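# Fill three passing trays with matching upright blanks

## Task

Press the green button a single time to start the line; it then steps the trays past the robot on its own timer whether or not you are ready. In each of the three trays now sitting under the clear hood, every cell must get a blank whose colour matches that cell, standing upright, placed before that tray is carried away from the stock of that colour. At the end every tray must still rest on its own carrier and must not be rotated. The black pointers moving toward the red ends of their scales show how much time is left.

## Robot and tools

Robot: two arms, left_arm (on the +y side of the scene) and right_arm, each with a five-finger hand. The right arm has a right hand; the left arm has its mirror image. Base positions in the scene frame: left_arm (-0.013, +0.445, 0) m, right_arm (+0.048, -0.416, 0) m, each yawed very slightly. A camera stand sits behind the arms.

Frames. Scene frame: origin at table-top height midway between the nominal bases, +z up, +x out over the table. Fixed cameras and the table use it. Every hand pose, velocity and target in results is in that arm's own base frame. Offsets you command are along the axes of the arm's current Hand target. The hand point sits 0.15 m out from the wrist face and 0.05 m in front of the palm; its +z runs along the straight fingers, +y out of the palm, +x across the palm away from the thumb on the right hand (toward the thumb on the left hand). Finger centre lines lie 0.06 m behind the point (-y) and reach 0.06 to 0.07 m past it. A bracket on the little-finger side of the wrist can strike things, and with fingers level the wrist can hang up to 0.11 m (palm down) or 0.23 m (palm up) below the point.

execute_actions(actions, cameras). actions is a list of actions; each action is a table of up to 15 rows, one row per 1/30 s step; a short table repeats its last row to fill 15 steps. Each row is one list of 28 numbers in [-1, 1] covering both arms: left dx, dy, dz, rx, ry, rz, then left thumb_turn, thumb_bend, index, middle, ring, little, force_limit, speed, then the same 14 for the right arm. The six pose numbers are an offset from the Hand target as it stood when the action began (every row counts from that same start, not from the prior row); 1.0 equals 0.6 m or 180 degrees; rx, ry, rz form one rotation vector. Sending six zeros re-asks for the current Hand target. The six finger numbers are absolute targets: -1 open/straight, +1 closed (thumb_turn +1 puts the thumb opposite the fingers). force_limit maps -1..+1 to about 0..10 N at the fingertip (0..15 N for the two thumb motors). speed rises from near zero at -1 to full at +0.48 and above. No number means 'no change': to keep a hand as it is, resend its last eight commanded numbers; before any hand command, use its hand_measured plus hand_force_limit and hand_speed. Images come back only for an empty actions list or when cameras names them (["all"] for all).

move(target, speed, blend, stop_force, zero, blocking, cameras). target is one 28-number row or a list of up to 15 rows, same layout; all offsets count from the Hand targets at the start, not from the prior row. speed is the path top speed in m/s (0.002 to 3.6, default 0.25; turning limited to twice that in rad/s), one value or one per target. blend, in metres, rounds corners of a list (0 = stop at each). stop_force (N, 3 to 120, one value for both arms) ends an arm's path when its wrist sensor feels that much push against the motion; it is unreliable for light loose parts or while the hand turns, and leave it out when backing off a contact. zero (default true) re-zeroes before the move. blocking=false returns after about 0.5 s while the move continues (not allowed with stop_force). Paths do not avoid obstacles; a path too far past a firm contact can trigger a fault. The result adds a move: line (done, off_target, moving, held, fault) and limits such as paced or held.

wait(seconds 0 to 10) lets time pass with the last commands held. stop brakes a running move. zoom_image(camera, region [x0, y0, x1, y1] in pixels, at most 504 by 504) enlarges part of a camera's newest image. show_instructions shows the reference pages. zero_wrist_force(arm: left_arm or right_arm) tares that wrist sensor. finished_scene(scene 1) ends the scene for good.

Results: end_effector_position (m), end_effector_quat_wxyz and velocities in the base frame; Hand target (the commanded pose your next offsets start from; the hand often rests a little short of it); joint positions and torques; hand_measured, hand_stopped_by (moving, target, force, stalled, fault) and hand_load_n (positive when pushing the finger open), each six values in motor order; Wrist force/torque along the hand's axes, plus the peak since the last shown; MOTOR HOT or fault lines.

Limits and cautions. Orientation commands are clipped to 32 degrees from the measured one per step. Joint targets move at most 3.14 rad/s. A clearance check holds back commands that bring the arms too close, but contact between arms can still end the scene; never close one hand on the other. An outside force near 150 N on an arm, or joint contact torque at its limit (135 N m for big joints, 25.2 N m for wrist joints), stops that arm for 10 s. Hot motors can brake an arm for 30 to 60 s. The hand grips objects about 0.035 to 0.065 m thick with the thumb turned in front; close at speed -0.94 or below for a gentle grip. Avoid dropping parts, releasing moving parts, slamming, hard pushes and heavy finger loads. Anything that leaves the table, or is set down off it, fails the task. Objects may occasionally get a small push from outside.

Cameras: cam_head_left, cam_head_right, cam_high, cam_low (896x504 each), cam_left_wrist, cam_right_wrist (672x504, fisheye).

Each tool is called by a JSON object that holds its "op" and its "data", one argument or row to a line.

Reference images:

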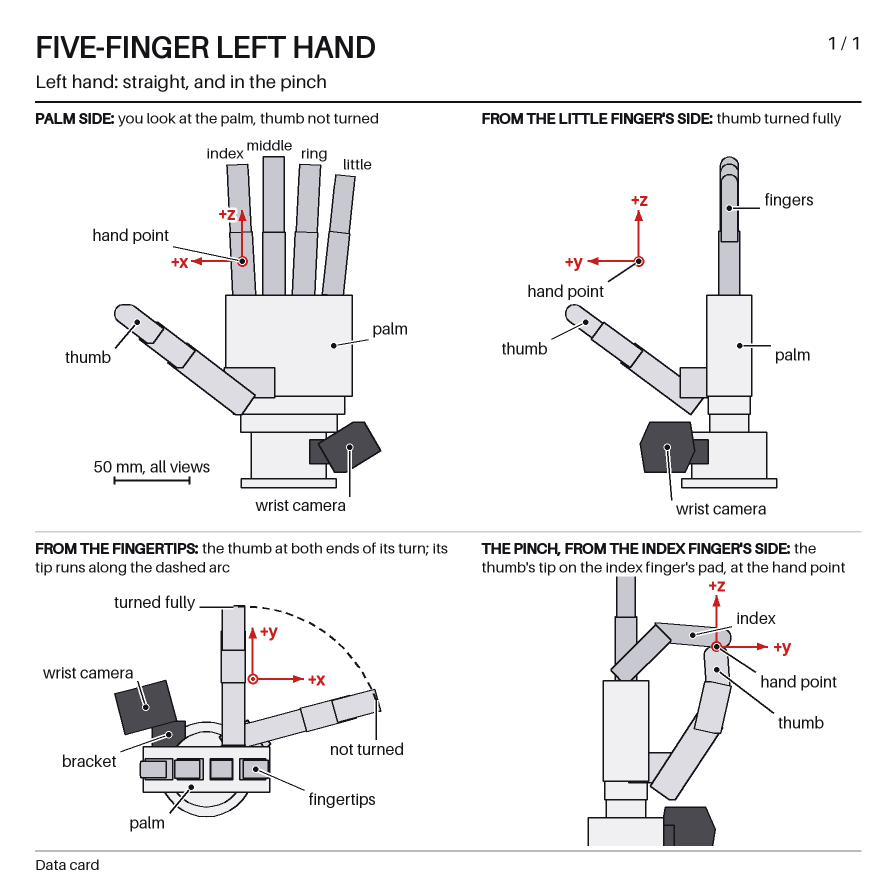

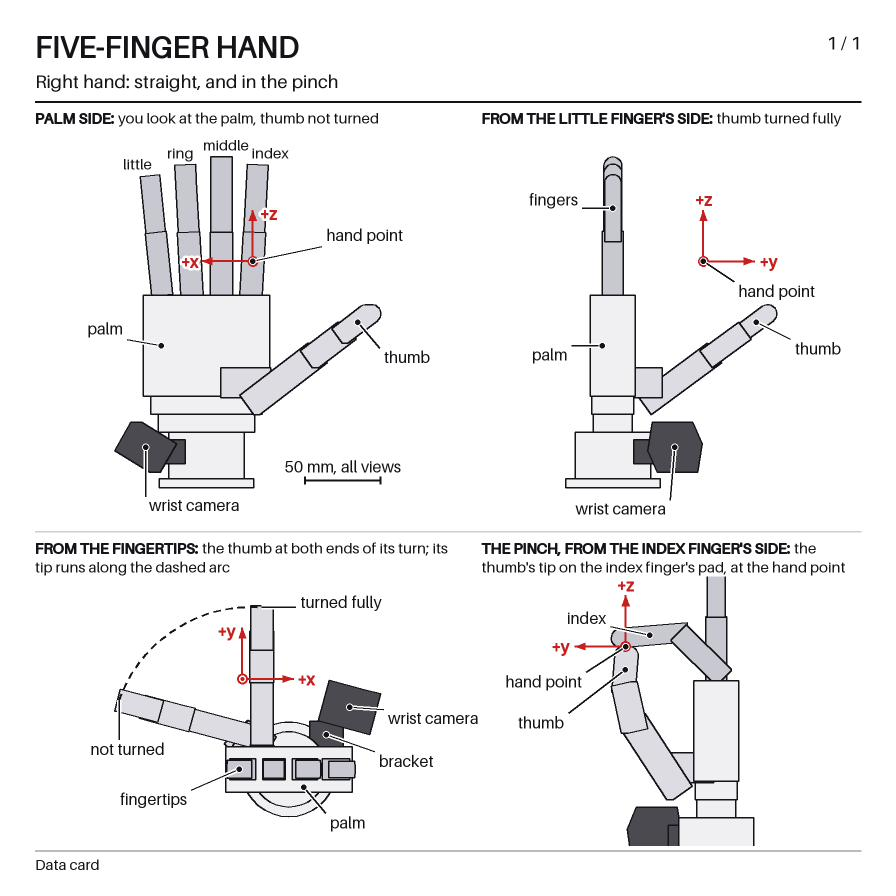

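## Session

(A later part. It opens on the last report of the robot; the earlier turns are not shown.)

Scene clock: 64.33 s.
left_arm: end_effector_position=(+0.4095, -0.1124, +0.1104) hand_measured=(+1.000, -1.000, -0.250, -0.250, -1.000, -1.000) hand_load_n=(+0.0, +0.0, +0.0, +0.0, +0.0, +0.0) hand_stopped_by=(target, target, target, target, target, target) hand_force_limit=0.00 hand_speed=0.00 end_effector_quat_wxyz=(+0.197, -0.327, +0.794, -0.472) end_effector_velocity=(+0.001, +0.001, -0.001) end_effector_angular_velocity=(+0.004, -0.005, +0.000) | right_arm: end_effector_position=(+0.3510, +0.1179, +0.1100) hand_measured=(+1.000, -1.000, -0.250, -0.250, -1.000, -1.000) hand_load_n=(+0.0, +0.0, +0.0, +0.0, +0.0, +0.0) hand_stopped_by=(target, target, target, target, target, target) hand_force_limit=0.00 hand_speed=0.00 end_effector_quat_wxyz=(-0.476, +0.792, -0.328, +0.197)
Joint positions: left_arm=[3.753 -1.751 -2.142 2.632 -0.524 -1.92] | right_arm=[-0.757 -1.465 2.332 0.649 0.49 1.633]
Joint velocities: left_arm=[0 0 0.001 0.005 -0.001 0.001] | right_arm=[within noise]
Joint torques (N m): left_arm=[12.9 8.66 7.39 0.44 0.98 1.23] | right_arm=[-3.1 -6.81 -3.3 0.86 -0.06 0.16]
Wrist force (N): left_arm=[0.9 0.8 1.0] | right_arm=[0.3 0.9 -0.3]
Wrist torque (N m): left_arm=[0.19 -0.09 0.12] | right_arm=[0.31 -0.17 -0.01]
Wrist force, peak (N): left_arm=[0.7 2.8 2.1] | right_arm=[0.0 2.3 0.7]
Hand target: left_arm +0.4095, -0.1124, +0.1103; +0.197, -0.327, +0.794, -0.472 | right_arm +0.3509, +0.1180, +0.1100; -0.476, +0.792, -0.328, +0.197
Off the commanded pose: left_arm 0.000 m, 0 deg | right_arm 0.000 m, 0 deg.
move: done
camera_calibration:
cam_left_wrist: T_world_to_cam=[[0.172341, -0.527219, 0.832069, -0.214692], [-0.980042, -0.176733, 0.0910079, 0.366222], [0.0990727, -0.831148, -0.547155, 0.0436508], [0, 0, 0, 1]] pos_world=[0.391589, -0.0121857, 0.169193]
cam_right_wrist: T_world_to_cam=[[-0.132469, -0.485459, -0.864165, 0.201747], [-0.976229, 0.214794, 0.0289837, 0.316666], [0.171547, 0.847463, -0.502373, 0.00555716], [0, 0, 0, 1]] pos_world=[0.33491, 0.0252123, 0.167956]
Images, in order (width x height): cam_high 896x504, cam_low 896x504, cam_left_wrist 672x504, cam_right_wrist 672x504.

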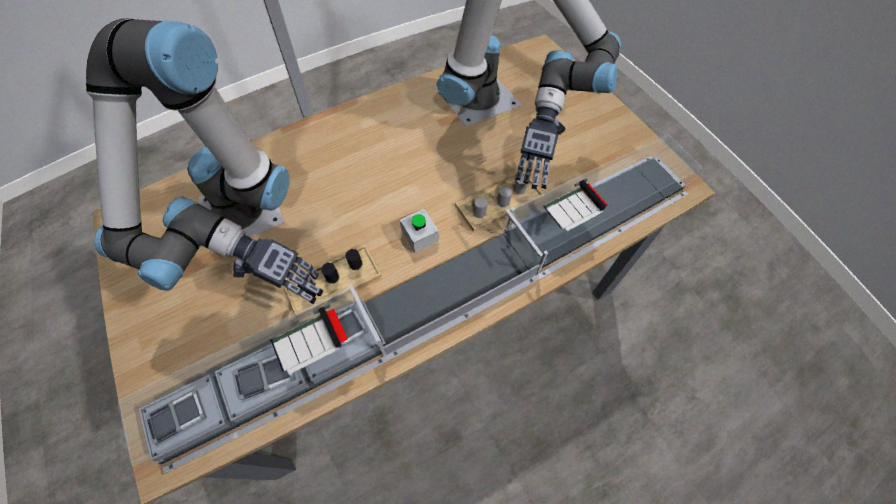

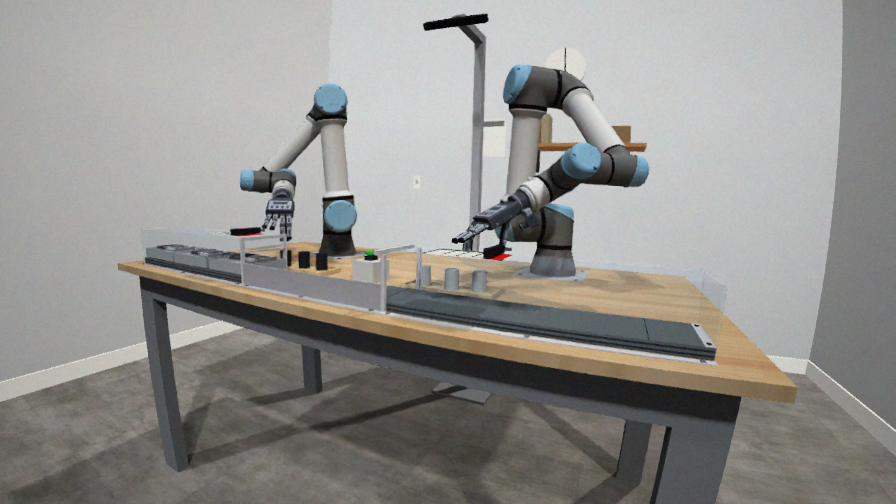

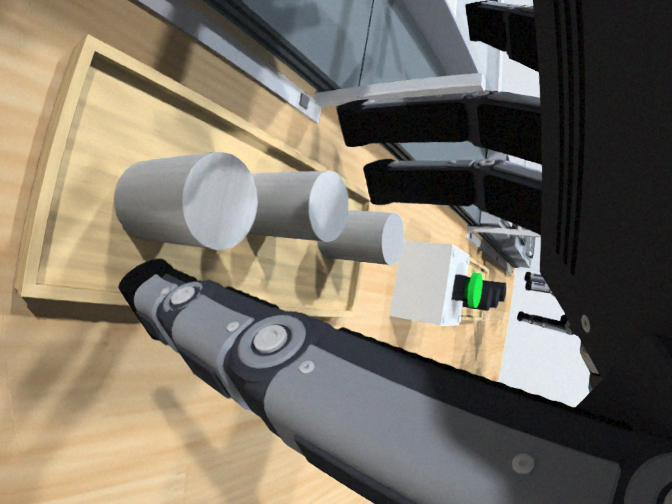

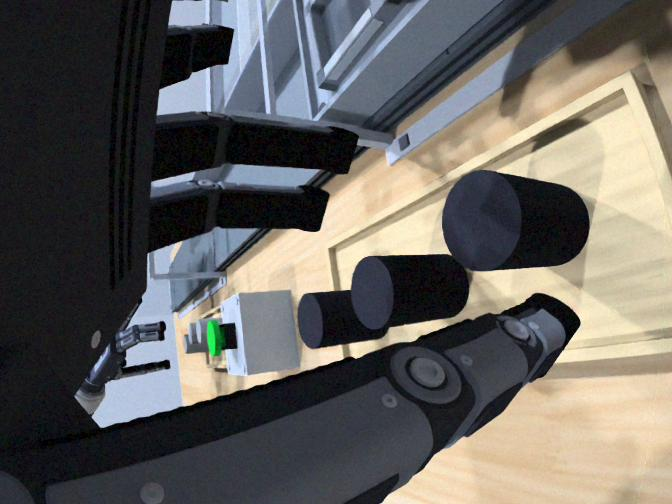

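{"op": "move", "data": {
  "target": [0.0023,0.0925,0.0537,0,0,0, 1, -0.8, -0.25, -0.25, -1, -1, 0.0, 0.0, 0.0023,0.093,0.0521,0,0,0, 1, -0.8, -0.25, -0.25, -1, -1, 0.0, 0.0],
  "speed": 0.1,
  "stop_force": 10,
  "cameras": ["cam_left_wrist", "cam_right_wrist", "cam_low", "cam_high"]
}}

Scene clock: 68.17 s.
left_arm: end_effector_position=(+0.4100, -0.1145, +0.0462) hand_measured=(+1.000, -0.800, -0.250, -0.250, -1.000, -1.000) hand_load_n=(+0.0, +0.0, +0.0, +0.0, +0.0, -6.5) hand_stopped_by=(target, target, target, target, target, target) hand_force_limit=0.00 hand_speed=0.00 end_effector_quat_wxyz=(+0.197, -0.327, +0.794, -0.472) | right_arm: end_effector_position=(+0.3510, +0.1179, +0.0959) hand_measured=(+1.000, -0.800, -0.250, -0.250, -1.000, -1.000) hand_load_n=(+0.0, +0.0, +0.0, +0.0, +0.0, +1.0) hand_stopped_by=(target, target, target, target, target, target) hand_force_limit=0.00 hand_speed=0.00 end_effector_quat_wxyz=(-0.476, +0.792, -0.328, +0.197)
Joint positions: left_arm=[3.745 -1.885 -2.197 2.833 -0.526 -1.935] | right_arm=[-0.757 -1.428 2.345 0.6 0.489 1.632]
Joint torques (N m): left_arm=[15.25 16.75 27.12 2.89 3.87 1.03] | right_arm=[-6.66 -26.96 -1.74 2.69 -0.7 0.33]
Wrist force (N): left_arm=[12.0 5.7 -7.0] | right_arm=[-2.4 -7.8 -5.6]
Wrist torque (N m): left_arm=[0.56 0.01 0.59] | right_arm=[0.96 0.00 -0.77]
Wrist force, peak (N): left_arm=[11.6 1.4 -13.9] | right_arm=[-5.5 -45.9 -72.6]
Hand target: left_arm +0.4101, -0.1145, +0.0462; +0.197, -0.327, +0.794, -0.472 | right_arm +0.3510, +0.1179, +0.0959; -0.476, +0.792, -0.328, +0.197 (not the last commanded pose)
Off the commanded pose: left_arm 0.000 m, 0 deg | right_arm 0.050 m, 0 deg.
move: contact (right_arm)
camera_calibration:
cam_left_wrist: T_world_to_cam=[[0.172524, -0.527172, 0.832061, -0.162453], [-0.98, -0.176914, 0.0911111, 0.372163], [0.0991719, -0.831139, -0.54715, 0.0066346], [0, 0, 0, 1]] pos_world=[0.392089, -0.0142858, 0.104893]
cam_right_wrist: T_world_to_cam=[[-0.132747, -0.485103, -0.864323, 0.189535], [-0.976226, 0.214752, 0.0294033, 0.317034], [0.171351, 0.847677, -0.502078, -0.00147688], [0, 0, 0, 1]] pos_world=[0.33491, 0.0251122, 0.153756]
Images, in order (width x height): cam_high 896x504, cam_low 896x504, cam_left_wrist 672x504, cam_right_wrist 672x504.

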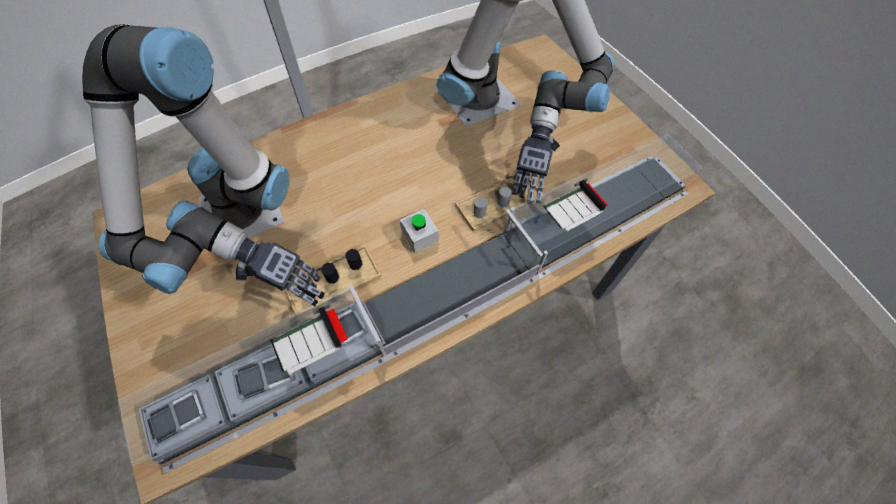

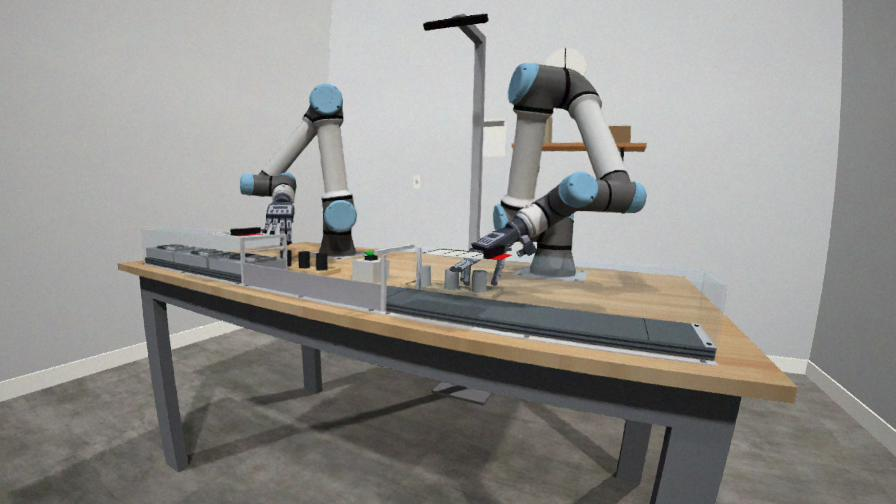

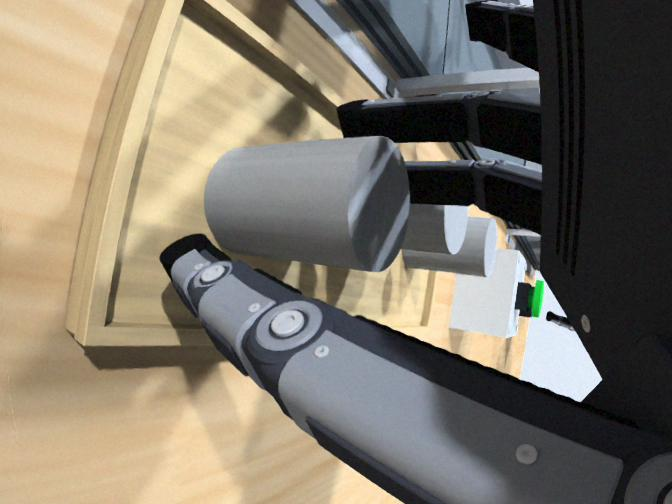

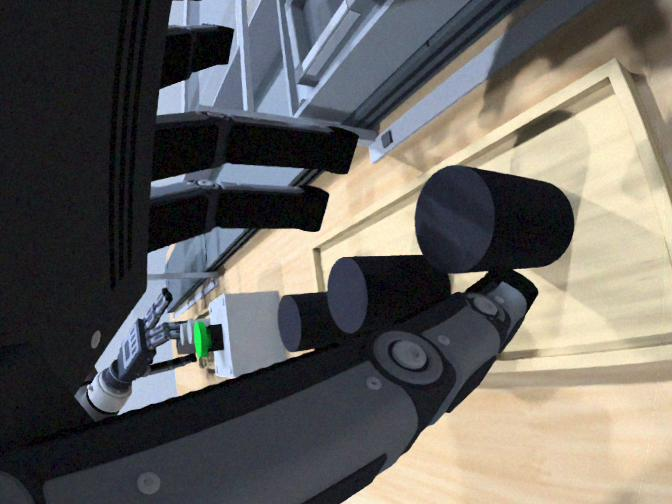

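{"op": "move", "data": {
  "target": [0.007,0.0033,-0.0062,0,0,0, 1, -0.8, -0.25, -0.25, -1, -1, 0.0, 0.0, 0.0,-0.0442,-0.0235,0,0,0, 1, -0.8, -0.25, -0.25, -1, -1, 0.0, 0.0],
  "speed": 0.1,
  "cameras": ["cam_left_wrist", "cam_right_wrist"]
}}

Scene clock: 72.93 s.
left_arm: end_effector_position=(+0.4040, -0.1145, +0.0462) hand_measured=(+1.000, -0.800, -0.250, -0.250, -1.000, -1.000) hand_load_n=(+0.0, +0.0, +0.0, +0.0, +0.0, +0.0) hand_stopped_by=(target, target, target, target, target, target) hand_force_limit=0.00 hand_speed=0.00 end_effector_quat_wxyz=(+0.197, -0.327, +0.794, -0.472) | right_arm: end_effector_position=(+0.3510, +0.1179, +0.1259) hand_measured=(+1.000, -0.800, -0.250, -0.250, -1.000, -1.000) hand_load_n=(+0.0, +0.0, +0.0, +0.0, +0.0, +0.0) hand_stopped_by=(target, target, target, target, target, target) hand_force_limit=0.00 hand_speed=0.00 end_effector_quat_wxyz=(-0.476, +0.792, -0.328, +0.197)
Joint positions: left_arm=[3.758 -1.88 -2.214 2.824 -0.522 -1.91] | right_arm=[-0.757 -1.502 2.314 0.704 0.489 1.632]
Joint torques (N m): left_arm=[-12.78 22.11 20.69 -0.36 2.34 -1.42] | right_arm=[-3.8 -15.28 -5.89 3.41 -1.09 0.75]
Wrist force (N): left_arm=[0.3 0.6 1.2] | right_arm=[4.5 -0.5 -0.3]
Wrist torque (N m): left_arm=[0.13 0.00 0.13] | right_arm=[0.12 -0.82 0.20]
Wrist force, peak (N): left_arm=[12.2 5.9 -6.9] | right_arm=[-2.4 -7.9 -5.6]
Hand target: left_arm +0.4041, -0.1145, +0.0462; +0.197, -0.327, +0.794, -0.472 | right_arm +0.3510, +0.1179, +0.1259; -0.476, +0.792, -0.328, +0.197
Off the commanded pose: left_arm 0.000 m, 0 deg | right_arm 0.000 m, 0 deg.
move: done
camera_calibration:
cam_left_wrist: T_world_to_cam=[[0.172729, -0.52689, 0.832197, -0.161537], [-0.979955, -0.177077, 0.0912845, 0.366253], [0.0992658, -0.831282, -0.546915, 0.00730407], [0, 0, 0, 1]] pos_world=[0.386088, -0.0141858, 0.104992]
cam_right_wrist: T_world_to_cam=[[-0.132532, -0.485337, -0.864224, 0.215381], [-0.976239, 0.214732, 0.0291188, 0.316209], [0.171444, 0.847549, -0.502263, 0.0135915], [0, 0, 0, 1]] pos_world=[0.33491, 0.0251124, 0.183756]
Images, in order (width x height): cam_left_wrist 672x504, cam_right_wrist 672x504.

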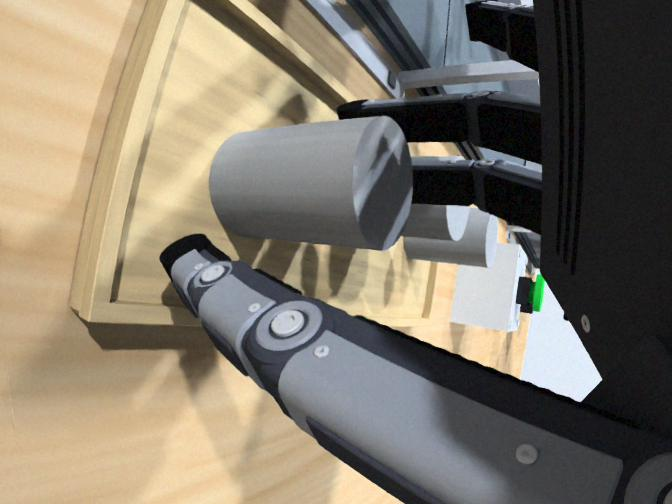

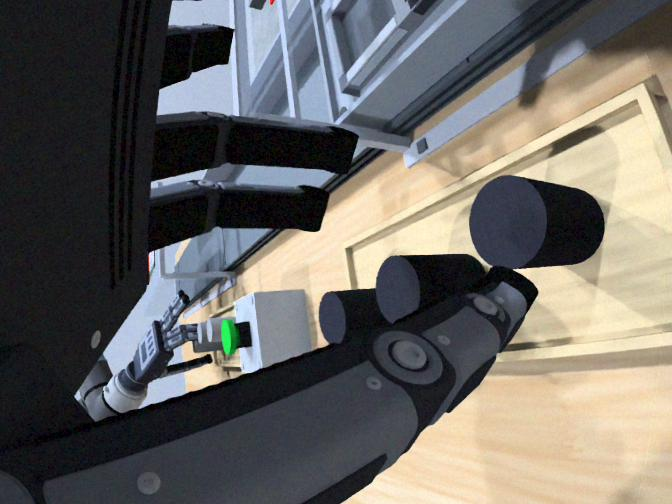

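{"op": "move", "data": {
  "target": [-0.0067,0,0,0,0,0, 1, -0.8, -0.25, -0.25, 0.8, 0.8, 0.0, 0.0, 0.0,0.0,0.0,0,0,0, 1, -0.8, -0.25, -0.25, 0.8, 0.8, 0.0, 0.0],
  "speed": 0.1,
  "cameras": ["cam_left_wrist", "cam_right_wrist", "cam_high", "cam_head_left"]
}}

Scene clock: 75.77 s.
left_arm: end_effector_position=(+0.4070, -0.1116, +0.0462) hand_measured=(+1.000, -0.800, -0.250, -0.250, +0.800, +0.800) hand_load_n=(+0.0, +0.0, +0.0, +0.0, +0.5, +0.0) hand_stopped_by=(target, target, target, target, target, target) hand_force_limit=0.00 hand_speed=0.00 end_effector_quat_wxyz=(+0.197, -0.327, +0.794, -0.472) | right_arm: end_effector_position=(+0.3510, +0.1179, +0.1259) hand_measured=(+1.000, -0.800, -0.250, -0.250, +0.800, +0.800) hand_load_n=(+0.0, +0.0, +0.0, +0.0, +0.0, +0.0) hand_stopped_by=(target, target, target, target, target, target) hand_force_limit=0.00 hand_speed=0.00 end_effector_quat_wxyz=(-0.476, +0.792, -0.328, +0.197)
Joint positions: left_arm=[3.761 -1.887 -2.204 2.817 -0.521 -1.906] | right_arm=[-0.757 -1.502 2.314 0.705 0.489 1.632]
Joint torques (N m): left_arm=[11.56 31.22 -0.33 -1.67 3.84 -0.67] | right_arm=[-5.13 -26.62 -5.45 3.03 -1.1 1.25]
Wrist force (N): left_arm=[0.4 0.5 1.0] | right_arm=[4.5 -0.2 -0.2]
Wrist torque (N m): left_arm=[0.14 -0.02 0.12] | right_arm=[0.17 -0.82 0.20]
Wrist force, peak (N): left_arm=[0.3 0.8 1.1] | right_arm=[4.6 -0.5 -0.3]
Hand target: left_arm +0.4069, -0.1117, +0.0462; +0.197, -0.327, +0.794, -0.472 | right_arm +0.3510, +0.1179, +0.1259; -0.476, +0.792, -0.328, +0.197
Off the commanded pose: left_arm 0.000 m, 0 deg | right_arm 0.000 m, 0 deg.
move: done
camera_calibration:
cam_left_wrist: T_world_to_cam=[[0.17256, -0.527065, 0.832121, -0.160426], [-0.980004, -0.176836, 0.0912195, 0.369727], [0.0990702, -0.831223, -0.547041, 0.00936933], [0, 0, 0, 1]] pos_world=[0.389089, -0.0113857, 0.104893]
cam_right_wrist: T_world_to_cam=[[-0.132747, -0.485103, -0.864323, 0.215551], [-0.976226, 0.214752, 0.0294033, 0.316149], [0.171351, 0.847677, -0.502078, 0.0136357], [0, 0, 0, 1]] pos_world=[0.33491, 0.0251122, 0.183856]
Images, in order (width x height): cam_head_left 896x504, cam_high 896x504, cam_left_wrist 672x504, cam_right_wrist 672x504.

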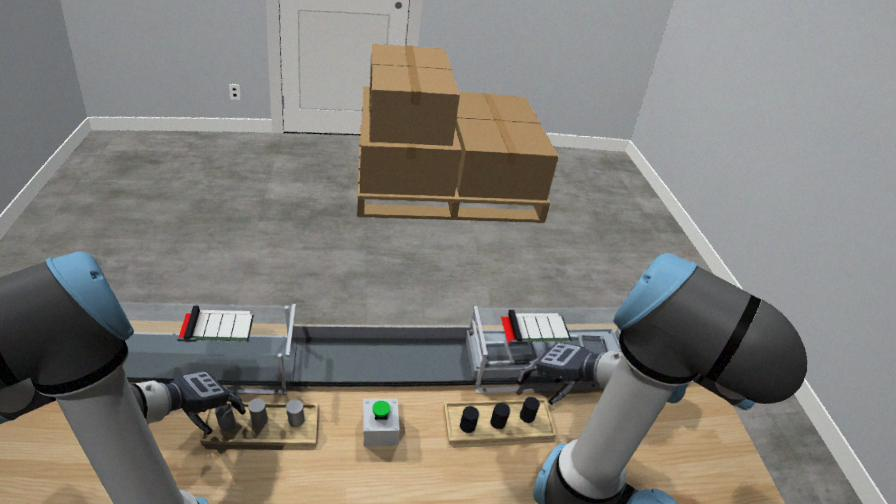

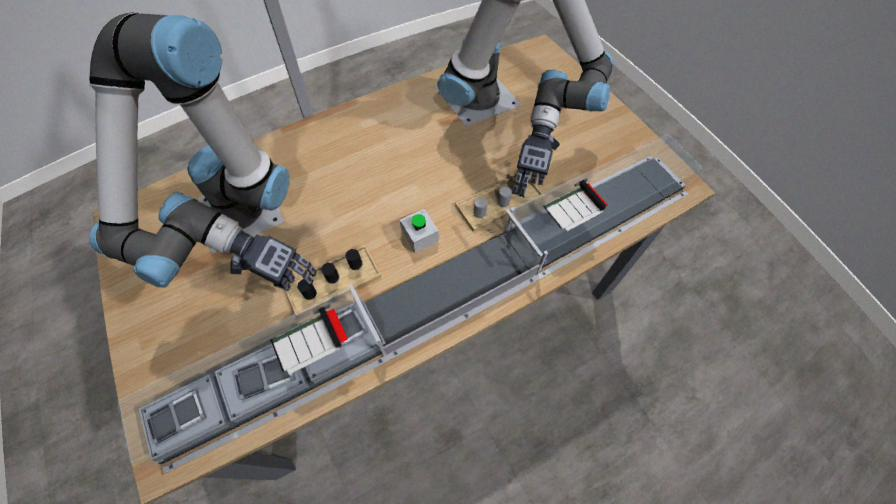

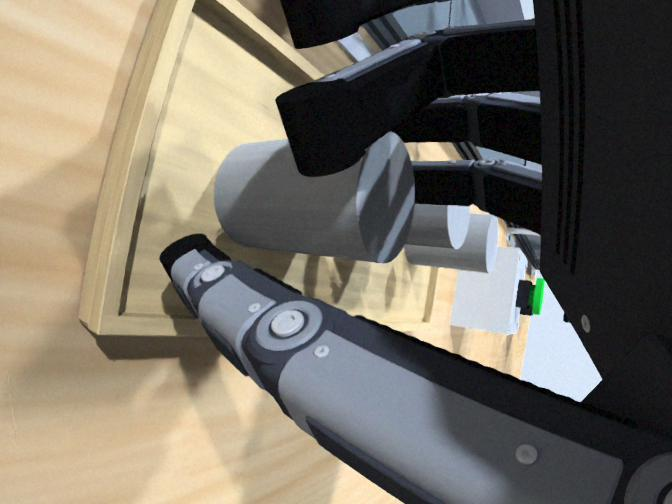

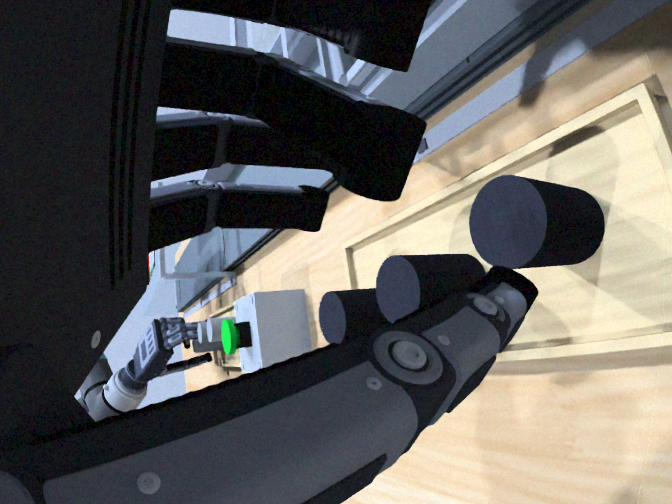

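{"op": "move", "data": {
  "target": [0,0,0,0,0,0, 1, -0.8, -0.25, -0.25, 0.8, 0.8, 0.0, 0.0, 0.0,0.1177,0.0625,0,0,0, 1, -0.8, -0.25, -0.25, 0.8, 0.8, 0.0, 0.0],
  "speed": 0.08,
  "stop_force": 8,
  "cameras": ["cam_right_wrist"]
}}

Scene clock: 79.17 s.
left_arm: end_effector_position=(+0.4070, -0.1117, +0.0462) hand_measured=(+1.000, -0.800, -0.250, -0.250, +0.800, +0.800) hand_load_n=(+0.0, +0.0, +0.0, +0.0, +0.0, +0.0) hand_stopped_by=(target, target, target, target, target, target) hand_force_limit=0.00 hand_speed=0.00 end_effector_quat_wxyz=(+0.197, -0.327, +0.794, -0.472) | right_arm: end_effector_position=(+0.3509, +0.1179, +0.0459) hand_measured=(+1.000, -0.800, -0.250, -0.250, +0.800, +0.800) hand_load_n=(+0.0, +0.0, -0.5, +0.0, +0.0, +0.0) hand_stopped_by=(target, target, target, target, target, target) hand_force_limit=0.00 hand_speed=0.00 end_effector_quat_wxyz=(-0.476, +0.792, -0.328, +0.197)
Joint positions: left_arm=[3.761 -1.887 -2.204 2.817 -0.521 -1.906] | right_arm=[-0.758 -1.287 2.382 0.422 0.49 1.632]
Joint torques (N m): left_arm=[8.65 38.43 -1.84 0.45 2.1 -1] | right_arm=[-6.14 -9.49 -13.79 0.99 -2.88 -1.62]
Wrist force (N): left_arm=[0.2 0.5 1.1] | right_arm=[4.8 -0.2 -0.4]
Wrist torque (N m): left_arm=[0.14 0.02 0.10] | right_arm=[0.20 -0.81 0.06]
Wrist force, peak (N): left_arm=[0.6 0.6 1.1] | right_arm=[4.9 -0.3 -0.4]
Hand target: left_arm +0.4069, -0.1117, +0.0462; +0.197, -0.327, +0.794, -0.472 | right_arm +0.3509, +0.1179, +0.0459; -0.476, +0.792, -0.328, +0.197
Off the commanded pose: left_arm 0.000 m, 0 deg | right_arm 0.000 m, 0 deg.
move: done
camera_calibration:
cam_right_wrist: T_world_to_cam=[[-0.132747, -0.485103, -0.864323, 0.146405], [-0.976226, 0.214752, 0.0294033, 0.318501], [0.171351, 0.847677, -0.502078, -0.0265306], [0, 0, 0, 1]] pos_world=[0.33491, 0.0251122, 0.103856]
Images, in order (width x height): cam_right_wrist 672x504.

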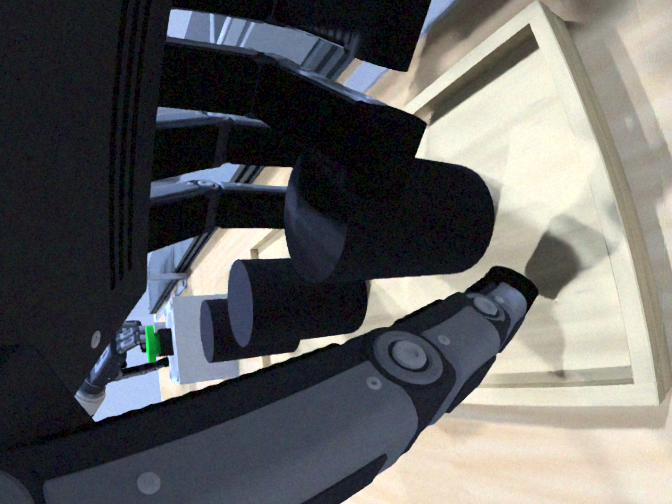

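{"op": "zero_wrist_force", "data": {
  "arm": "right_arm"
}}

{"op": "zero_wrist_force", "data": {
  "arm": "left_arm"
}}

{"op": "move", "data": {
  "target": [0,0,0,0,0,0, 1, 0.2, -0.18, -0.18, 0.8, 0.8, -0.4, -0.88, 0.0,0,0,0,0,0, 1, 0.2, -0.18, -0.18, 0.8, 0.8, -0.4, -0.88],
  "speed": 0.08,
  "cameras": ["cam_right_wrist", "cam_left_wrist"]
}}

Wrist force sensor zeroed.

Wrist force sensor zeroed.

Scene clock: 83.17 s.
left_arm: end_effector_position=(+0.4070, -0.1117, +0.0462) hand_measured=(+1.000, -0.268, -0.180, -0.180, +0.800, +0.800) hand_load_n=(+0.5, +4.0, +0.0, +3.0, +0.0, +0.5) hand_stopped_by=(target, force, target, target, target, target) hand_force_limit=-0.40 hand_speed=-0.88 end_effector_quat_wxyz=(+0.197, -0.327, +0.794, -0.472) | right_arm: end_effector_position=(+0.3509, +0.1179, +0.0459) hand_measured=(+1.000, -0.284, -0.180, -0.180, +0.800, +0.800) hand_load_n=(+0.5, +5.0, +0.0, +1.5, +0.0, +0.0) hand_stopped_by=(target, force, target, target, target, target) hand_force_limit=-0.40 hand_speed=-0.88 end_effector_quat_wxyz=(-0.476, +0.792, -0.328, +0.197)
Joint positions: left_arm=[3.761 -1.887 -2.204 2.817 -0.521 -1.906] | right_arm=[-0.758 -1.287 2.382 0.422 0.489 1.632]
Joint torques (N m): left_arm=[4.81 37.64 -1.54 0.18 -0.1 -0.7] | right_arm=[-5.26 -10.33 -13.9 1.4 -3.15 -1.58]
Wrist force (N, zeroed by zero_wrist_force): left_arm=[0.0 0.7 -0.1] | right_arm=[0.0 0.5 -0.5]
Wrist torque (N m, zeroed by zero_wrist_force): left_arm=[0.03 0.00 -0.01] | right_arm=[0.03 0.01 0.01]
Wrist force, peak (N, zeroed by zero_wrist_force): left_arm=[0.2 1.0 0.0] | right_arm=[0.0 0.6 -0.8]
Hand target: left_arm +0.4069, -0.1117, +0.0462; +0.197, -0.327, +0.794, -0.472 | right_arm +0.3509, +0.1179, +0.0459; -0.476, +0.792, -0.328, +0.197
Off the commanded pose: left_arm 0.000 m, 0 deg | right_arm 0.000 m, 0 deg.
move: done
camera_calibration:
cam_left_wrist: T_world_to_cam=[[0.172529, -0.527056, 0.832134, -0.160397], [-0.98, -0.176901, 0.0911407, 0.369635], [0.0991692, -0.831215, -0.547035, 0.00934019], [0, 0, 0, 1]] pos_world=[0.388989, -0.0113858, 0.104893]
cam_right_wrist: T_world_to_cam=[[-0.132747, -0.485103, -0.864323, 0.146405], [-0.976226, 0.214752, 0.0294033, 0.318501], [0.171351, 0.847677, -0.502078, -0.0265306], [0, 0, 0, 1]] pos_world=[0.33491, 0.0251122, 0.103856]
Images, in order (width x height): cam_left_wrist 672x504, cam_right_wrist 672x504.

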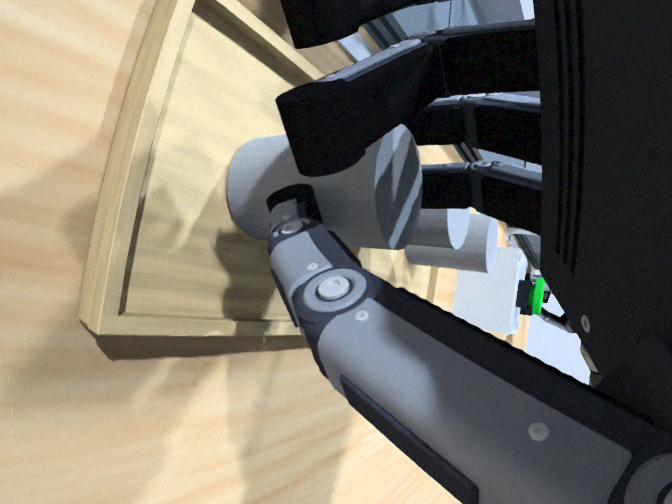

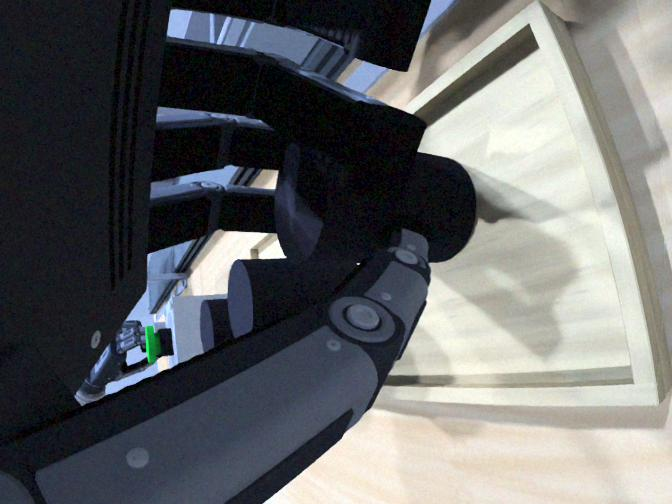

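{"op": "move", "data": {
  "target": [0,0,0,0,0,0, 1, 0.2, 0.3, -0.18, 0.8, 0.8, -0.55, -0.88, 0.0,0,0,0,0,0, 1, 0.2, 0.3, -0.18, 0.8, 0.8, -0.55, -0.88],
  "speed": 0.08,
  "cameras": ["cam_right_wrist", "cam_left_wrist"]
}}

Scene clock: 84.00 s.
left_arm: end_effector_position=(+0.4070, -0.1117, +0.0462) hand_measured=(+1.000, -0.268, -0.170, -0.180, +0.800, +0.800) hand_load_n=(+0.0, +5.0, +3.0, +1.0, +0.0, +0.0) hand_stopped_by=(target, force, force, target, target, target) hand_force_limit=-0.55 hand_speed=-0.88 end_effector_quat_wxyz=(+0.197, -0.327, +0.794, -0.472) | right_arm: end_effector_position=(+0.3509, +0.1179, +0.0459) hand_measured=(+1.000, -0.286, -0.138, -0.180, +0.800, +0.800) hand_load_n=(+0.0, +5.5, +3.5, +0.5, +0.5, +0.0) hand_stopped_by=(target, force, force, target, target, target) hand_force_limit=-0.55 hand_speed=-0.88 end_effector_quat_wxyz=(-0.476, +0.792, -0.328, +0.197)
Joint positions: left_arm=[3.761 -1.887 -2.204 2.817 -0.521 -1.906] | right_arm=[-0.758 -1.287 2.382 0.422 0.489 1.632]
Joint torques (N m): left_arm=[3.84 38.32 -1.49 0.26 -0.48 -0.73] | right_arm=[-5.86 -10.76 -12.93 1.56 -3.16 -1.56]
Wrist force (N, zeroed by zero_wrist_force): left_arm=[-0.2 0.5 0.2] | right_arm=[-0.1 0.7 0.2]
Wrist torque (N m, zeroed by zero_wrist_force): left_arm=[0.06 0.01 -0.02] | right_arm=[0.03 0.00 0.02]
Wrist force, peak (N, zeroed by zero_wrist_force): left_arm=[0.4 0.8 -0.2] | right_arm=[0.1 1.1 0.5]
Hand target: left_arm +0.4069, -0.1117, +0.0462; +0.197, -0.327, +0.794, -0.472 | right_arm +0.3509, +0.1179, +0.0459; -0.476, +0.792, -0.328, +0.197
Off the commanded pose: left_arm 0.000 m, 0 deg | right_arm 0.000 m, 0 deg.
move: done
camera_calibration:
cam_left_wrist: T_world_to_cam=[[0.172529, -0.527056, 0.832134, -0.160397], [-0.98, -0.176901, 0.0911407, 0.369635], [0.0991692, -0.831215, -0.547035, 0.00934019], [0, 0, 0, 1]] pos_world=[0.388989, -0.0113858, 0.104893]
cam_right_wrist: T_world_to_cam=[[-0.132747, -0.485103, -0.864323, 0.146405], [-0.976226, 0.214752, 0.0294033, 0.318501], [0.171351, 0.847677, -0.502078, -0.0265306], [0, 0, 0, 1]] pos_world=[0.33491, 0.0251122, 0.103856]
Images, in order (width x height): cam_left_wrist 672x504, cam_right_wrist 672x504.

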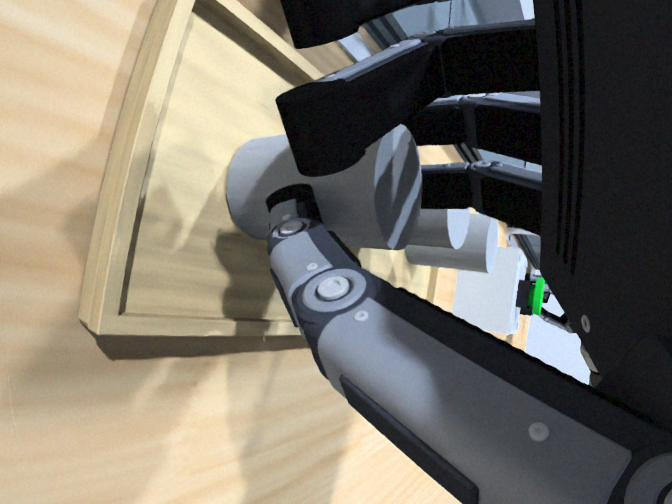

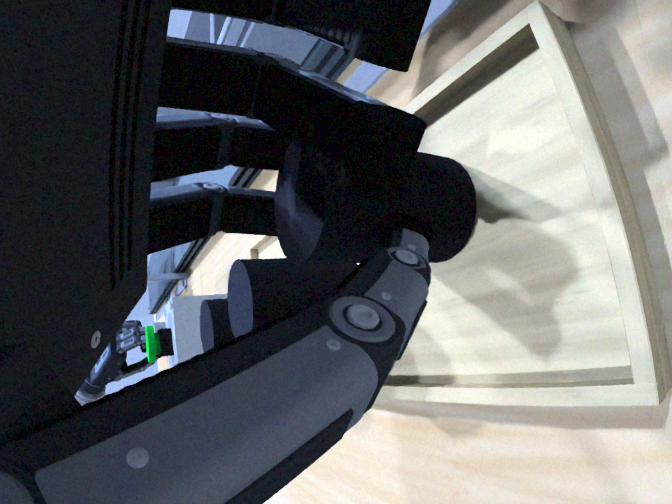

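{"op": "move", "data": {
  "target": [0,-0.0442,-0.0235,0,0,0, 1, 0.2, 0.3, -0.18, 0.8, 0.8, -0.55, -0.88, 0.0,-0.0442,-0.0235,0,0,0, 1, 0.2, 0.3, -0.18, 0.8, 0.8, -0.55, -0.88],
  "speed": 0.06,
  "cameras": ["cam_right_wrist", "cam_left_wrist", "cam_low"]
}}

Scene clock: 85.23 s.
left_arm: end_effector_position=(+0.4071, -0.1119, +0.0762) hand_measured=(+1.000, -0.268, -0.170, -0.180, +0.800, +0.800) hand_load_n=(+0.0, +5.5, +3.0, +1.0, +0.5, +0.0) hand_stopped_by=(target, force, force, target, target, target) hand_force_limit=-0.55 hand_speed=-0.88 end_effector_quat_wxyz=(+0.197, -0.327, +0.794, -0.472) | right_arm: end_effector_position=(+0.3510, +0.1178, +0.0760) hand_measured=(+1.000, -0.286, -0.138, -0.180, +0.800, +0.800) hand_load_n=(-0.5, +6.0, +3.5, +0.5, +0.0, +0.0) hand_stopped_by=(target, force, force, target, target, target) hand_force_limit=-0.55 hand_speed=-0.88 end_effector_quat_wxyz=(-0.476, +0.792, -0.328, +0.197)
Joint positions: left_arm=[3.76 -1.818 -2.182 2.728 -0.521 -1.907] | right_arm=[-0.757 -1.374 2.362 0.529 0.489 1.632]
Joint torques (N m): left_arm=[3.83 16.48 0.02 -0.85 -1.01 1.76] | right_arm=[-6.04 -20.96 -1.25 3.48 -0.77 0.31]
Wrist force (N, zeroed by zero_wrist_force): left_arm=[0.5 1.4 0.5] | right_arm=[-0.3 1.1 0.3]
Wrist torque (N m, zeroed by zero_wrist_force): left_arm=[0.04 -0.06 0.09] | right_arm=[-0.03 0.01 0.15]
Wrist force, peak (N, zeroed by zero_wrist_force): left_arm=[0.4 2.3 0.8] | right_arm=[-0.3 1.9 1.1]
Hand target: left_arm +0.4070, -0.1119, +0.0762; +0.197, -0.327, +0.794, -0.472 | right_arm +0.3509, +0.1179, +0.0760; -0.476, +0.792, -0.328, +0.197
Off the commanded pose: left_arm 0.000 m, 0 deg | right_arm 0.000 m, 0 deg.
move: done
camera_calibration:
cam_left_wrist: T_world_to_cam=[[0.17231, -0.527209, 0.832082, -0.185547], [-0.980038, -0.176798, 0.090929, 0.367079], [0.0991717, -0.831139, -0.547149, 0.0255523], [0, 0, 0, 1]] pos_world=[0.389189, -0.0116858, 0.134993]
cam_right_wrist: T_world_to_cam=[[-0.132468, -0.485275, -0.864269, 0.172239], [-0.976246, 0.214706, 0.029077, 0.317671], [0.171453, 0.847591, -0.502189, -0.0114853], [0, 0, 0, 1]] pos_world=[0.33491, 0.0251124, 0.133856]
Images, in order (width x height): cam_low 896x504, cam_left_wrist 672x504, cam_right_wrist 672x504.

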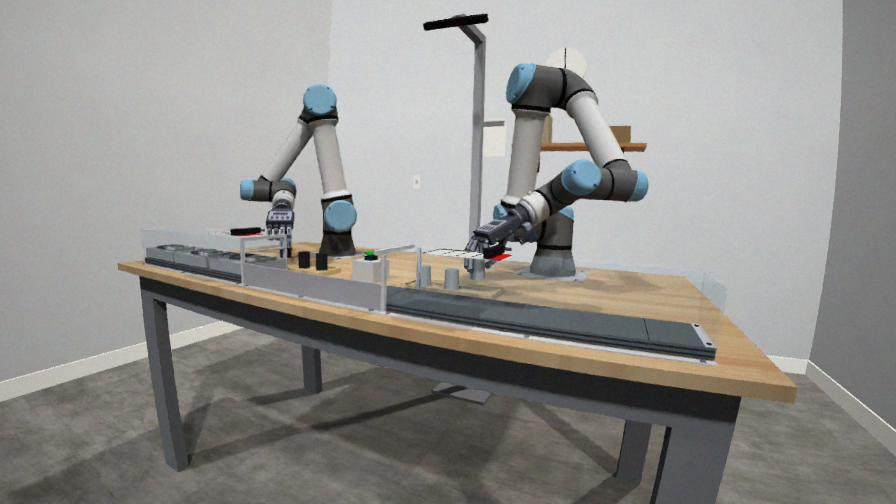

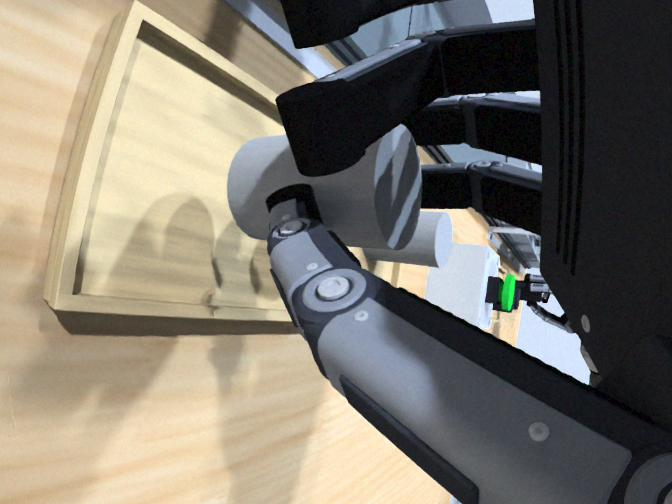

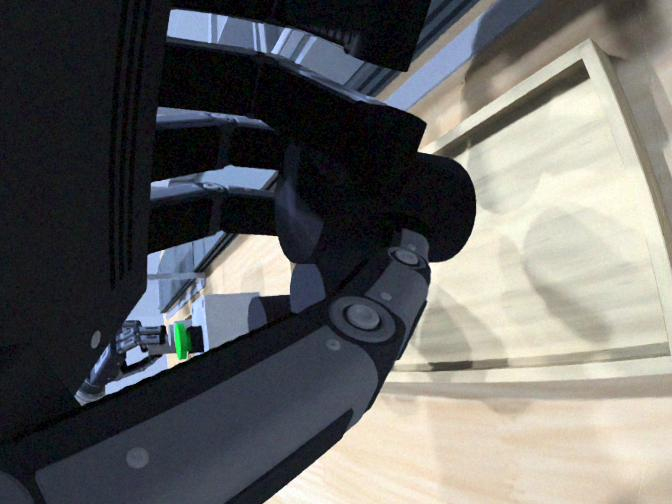

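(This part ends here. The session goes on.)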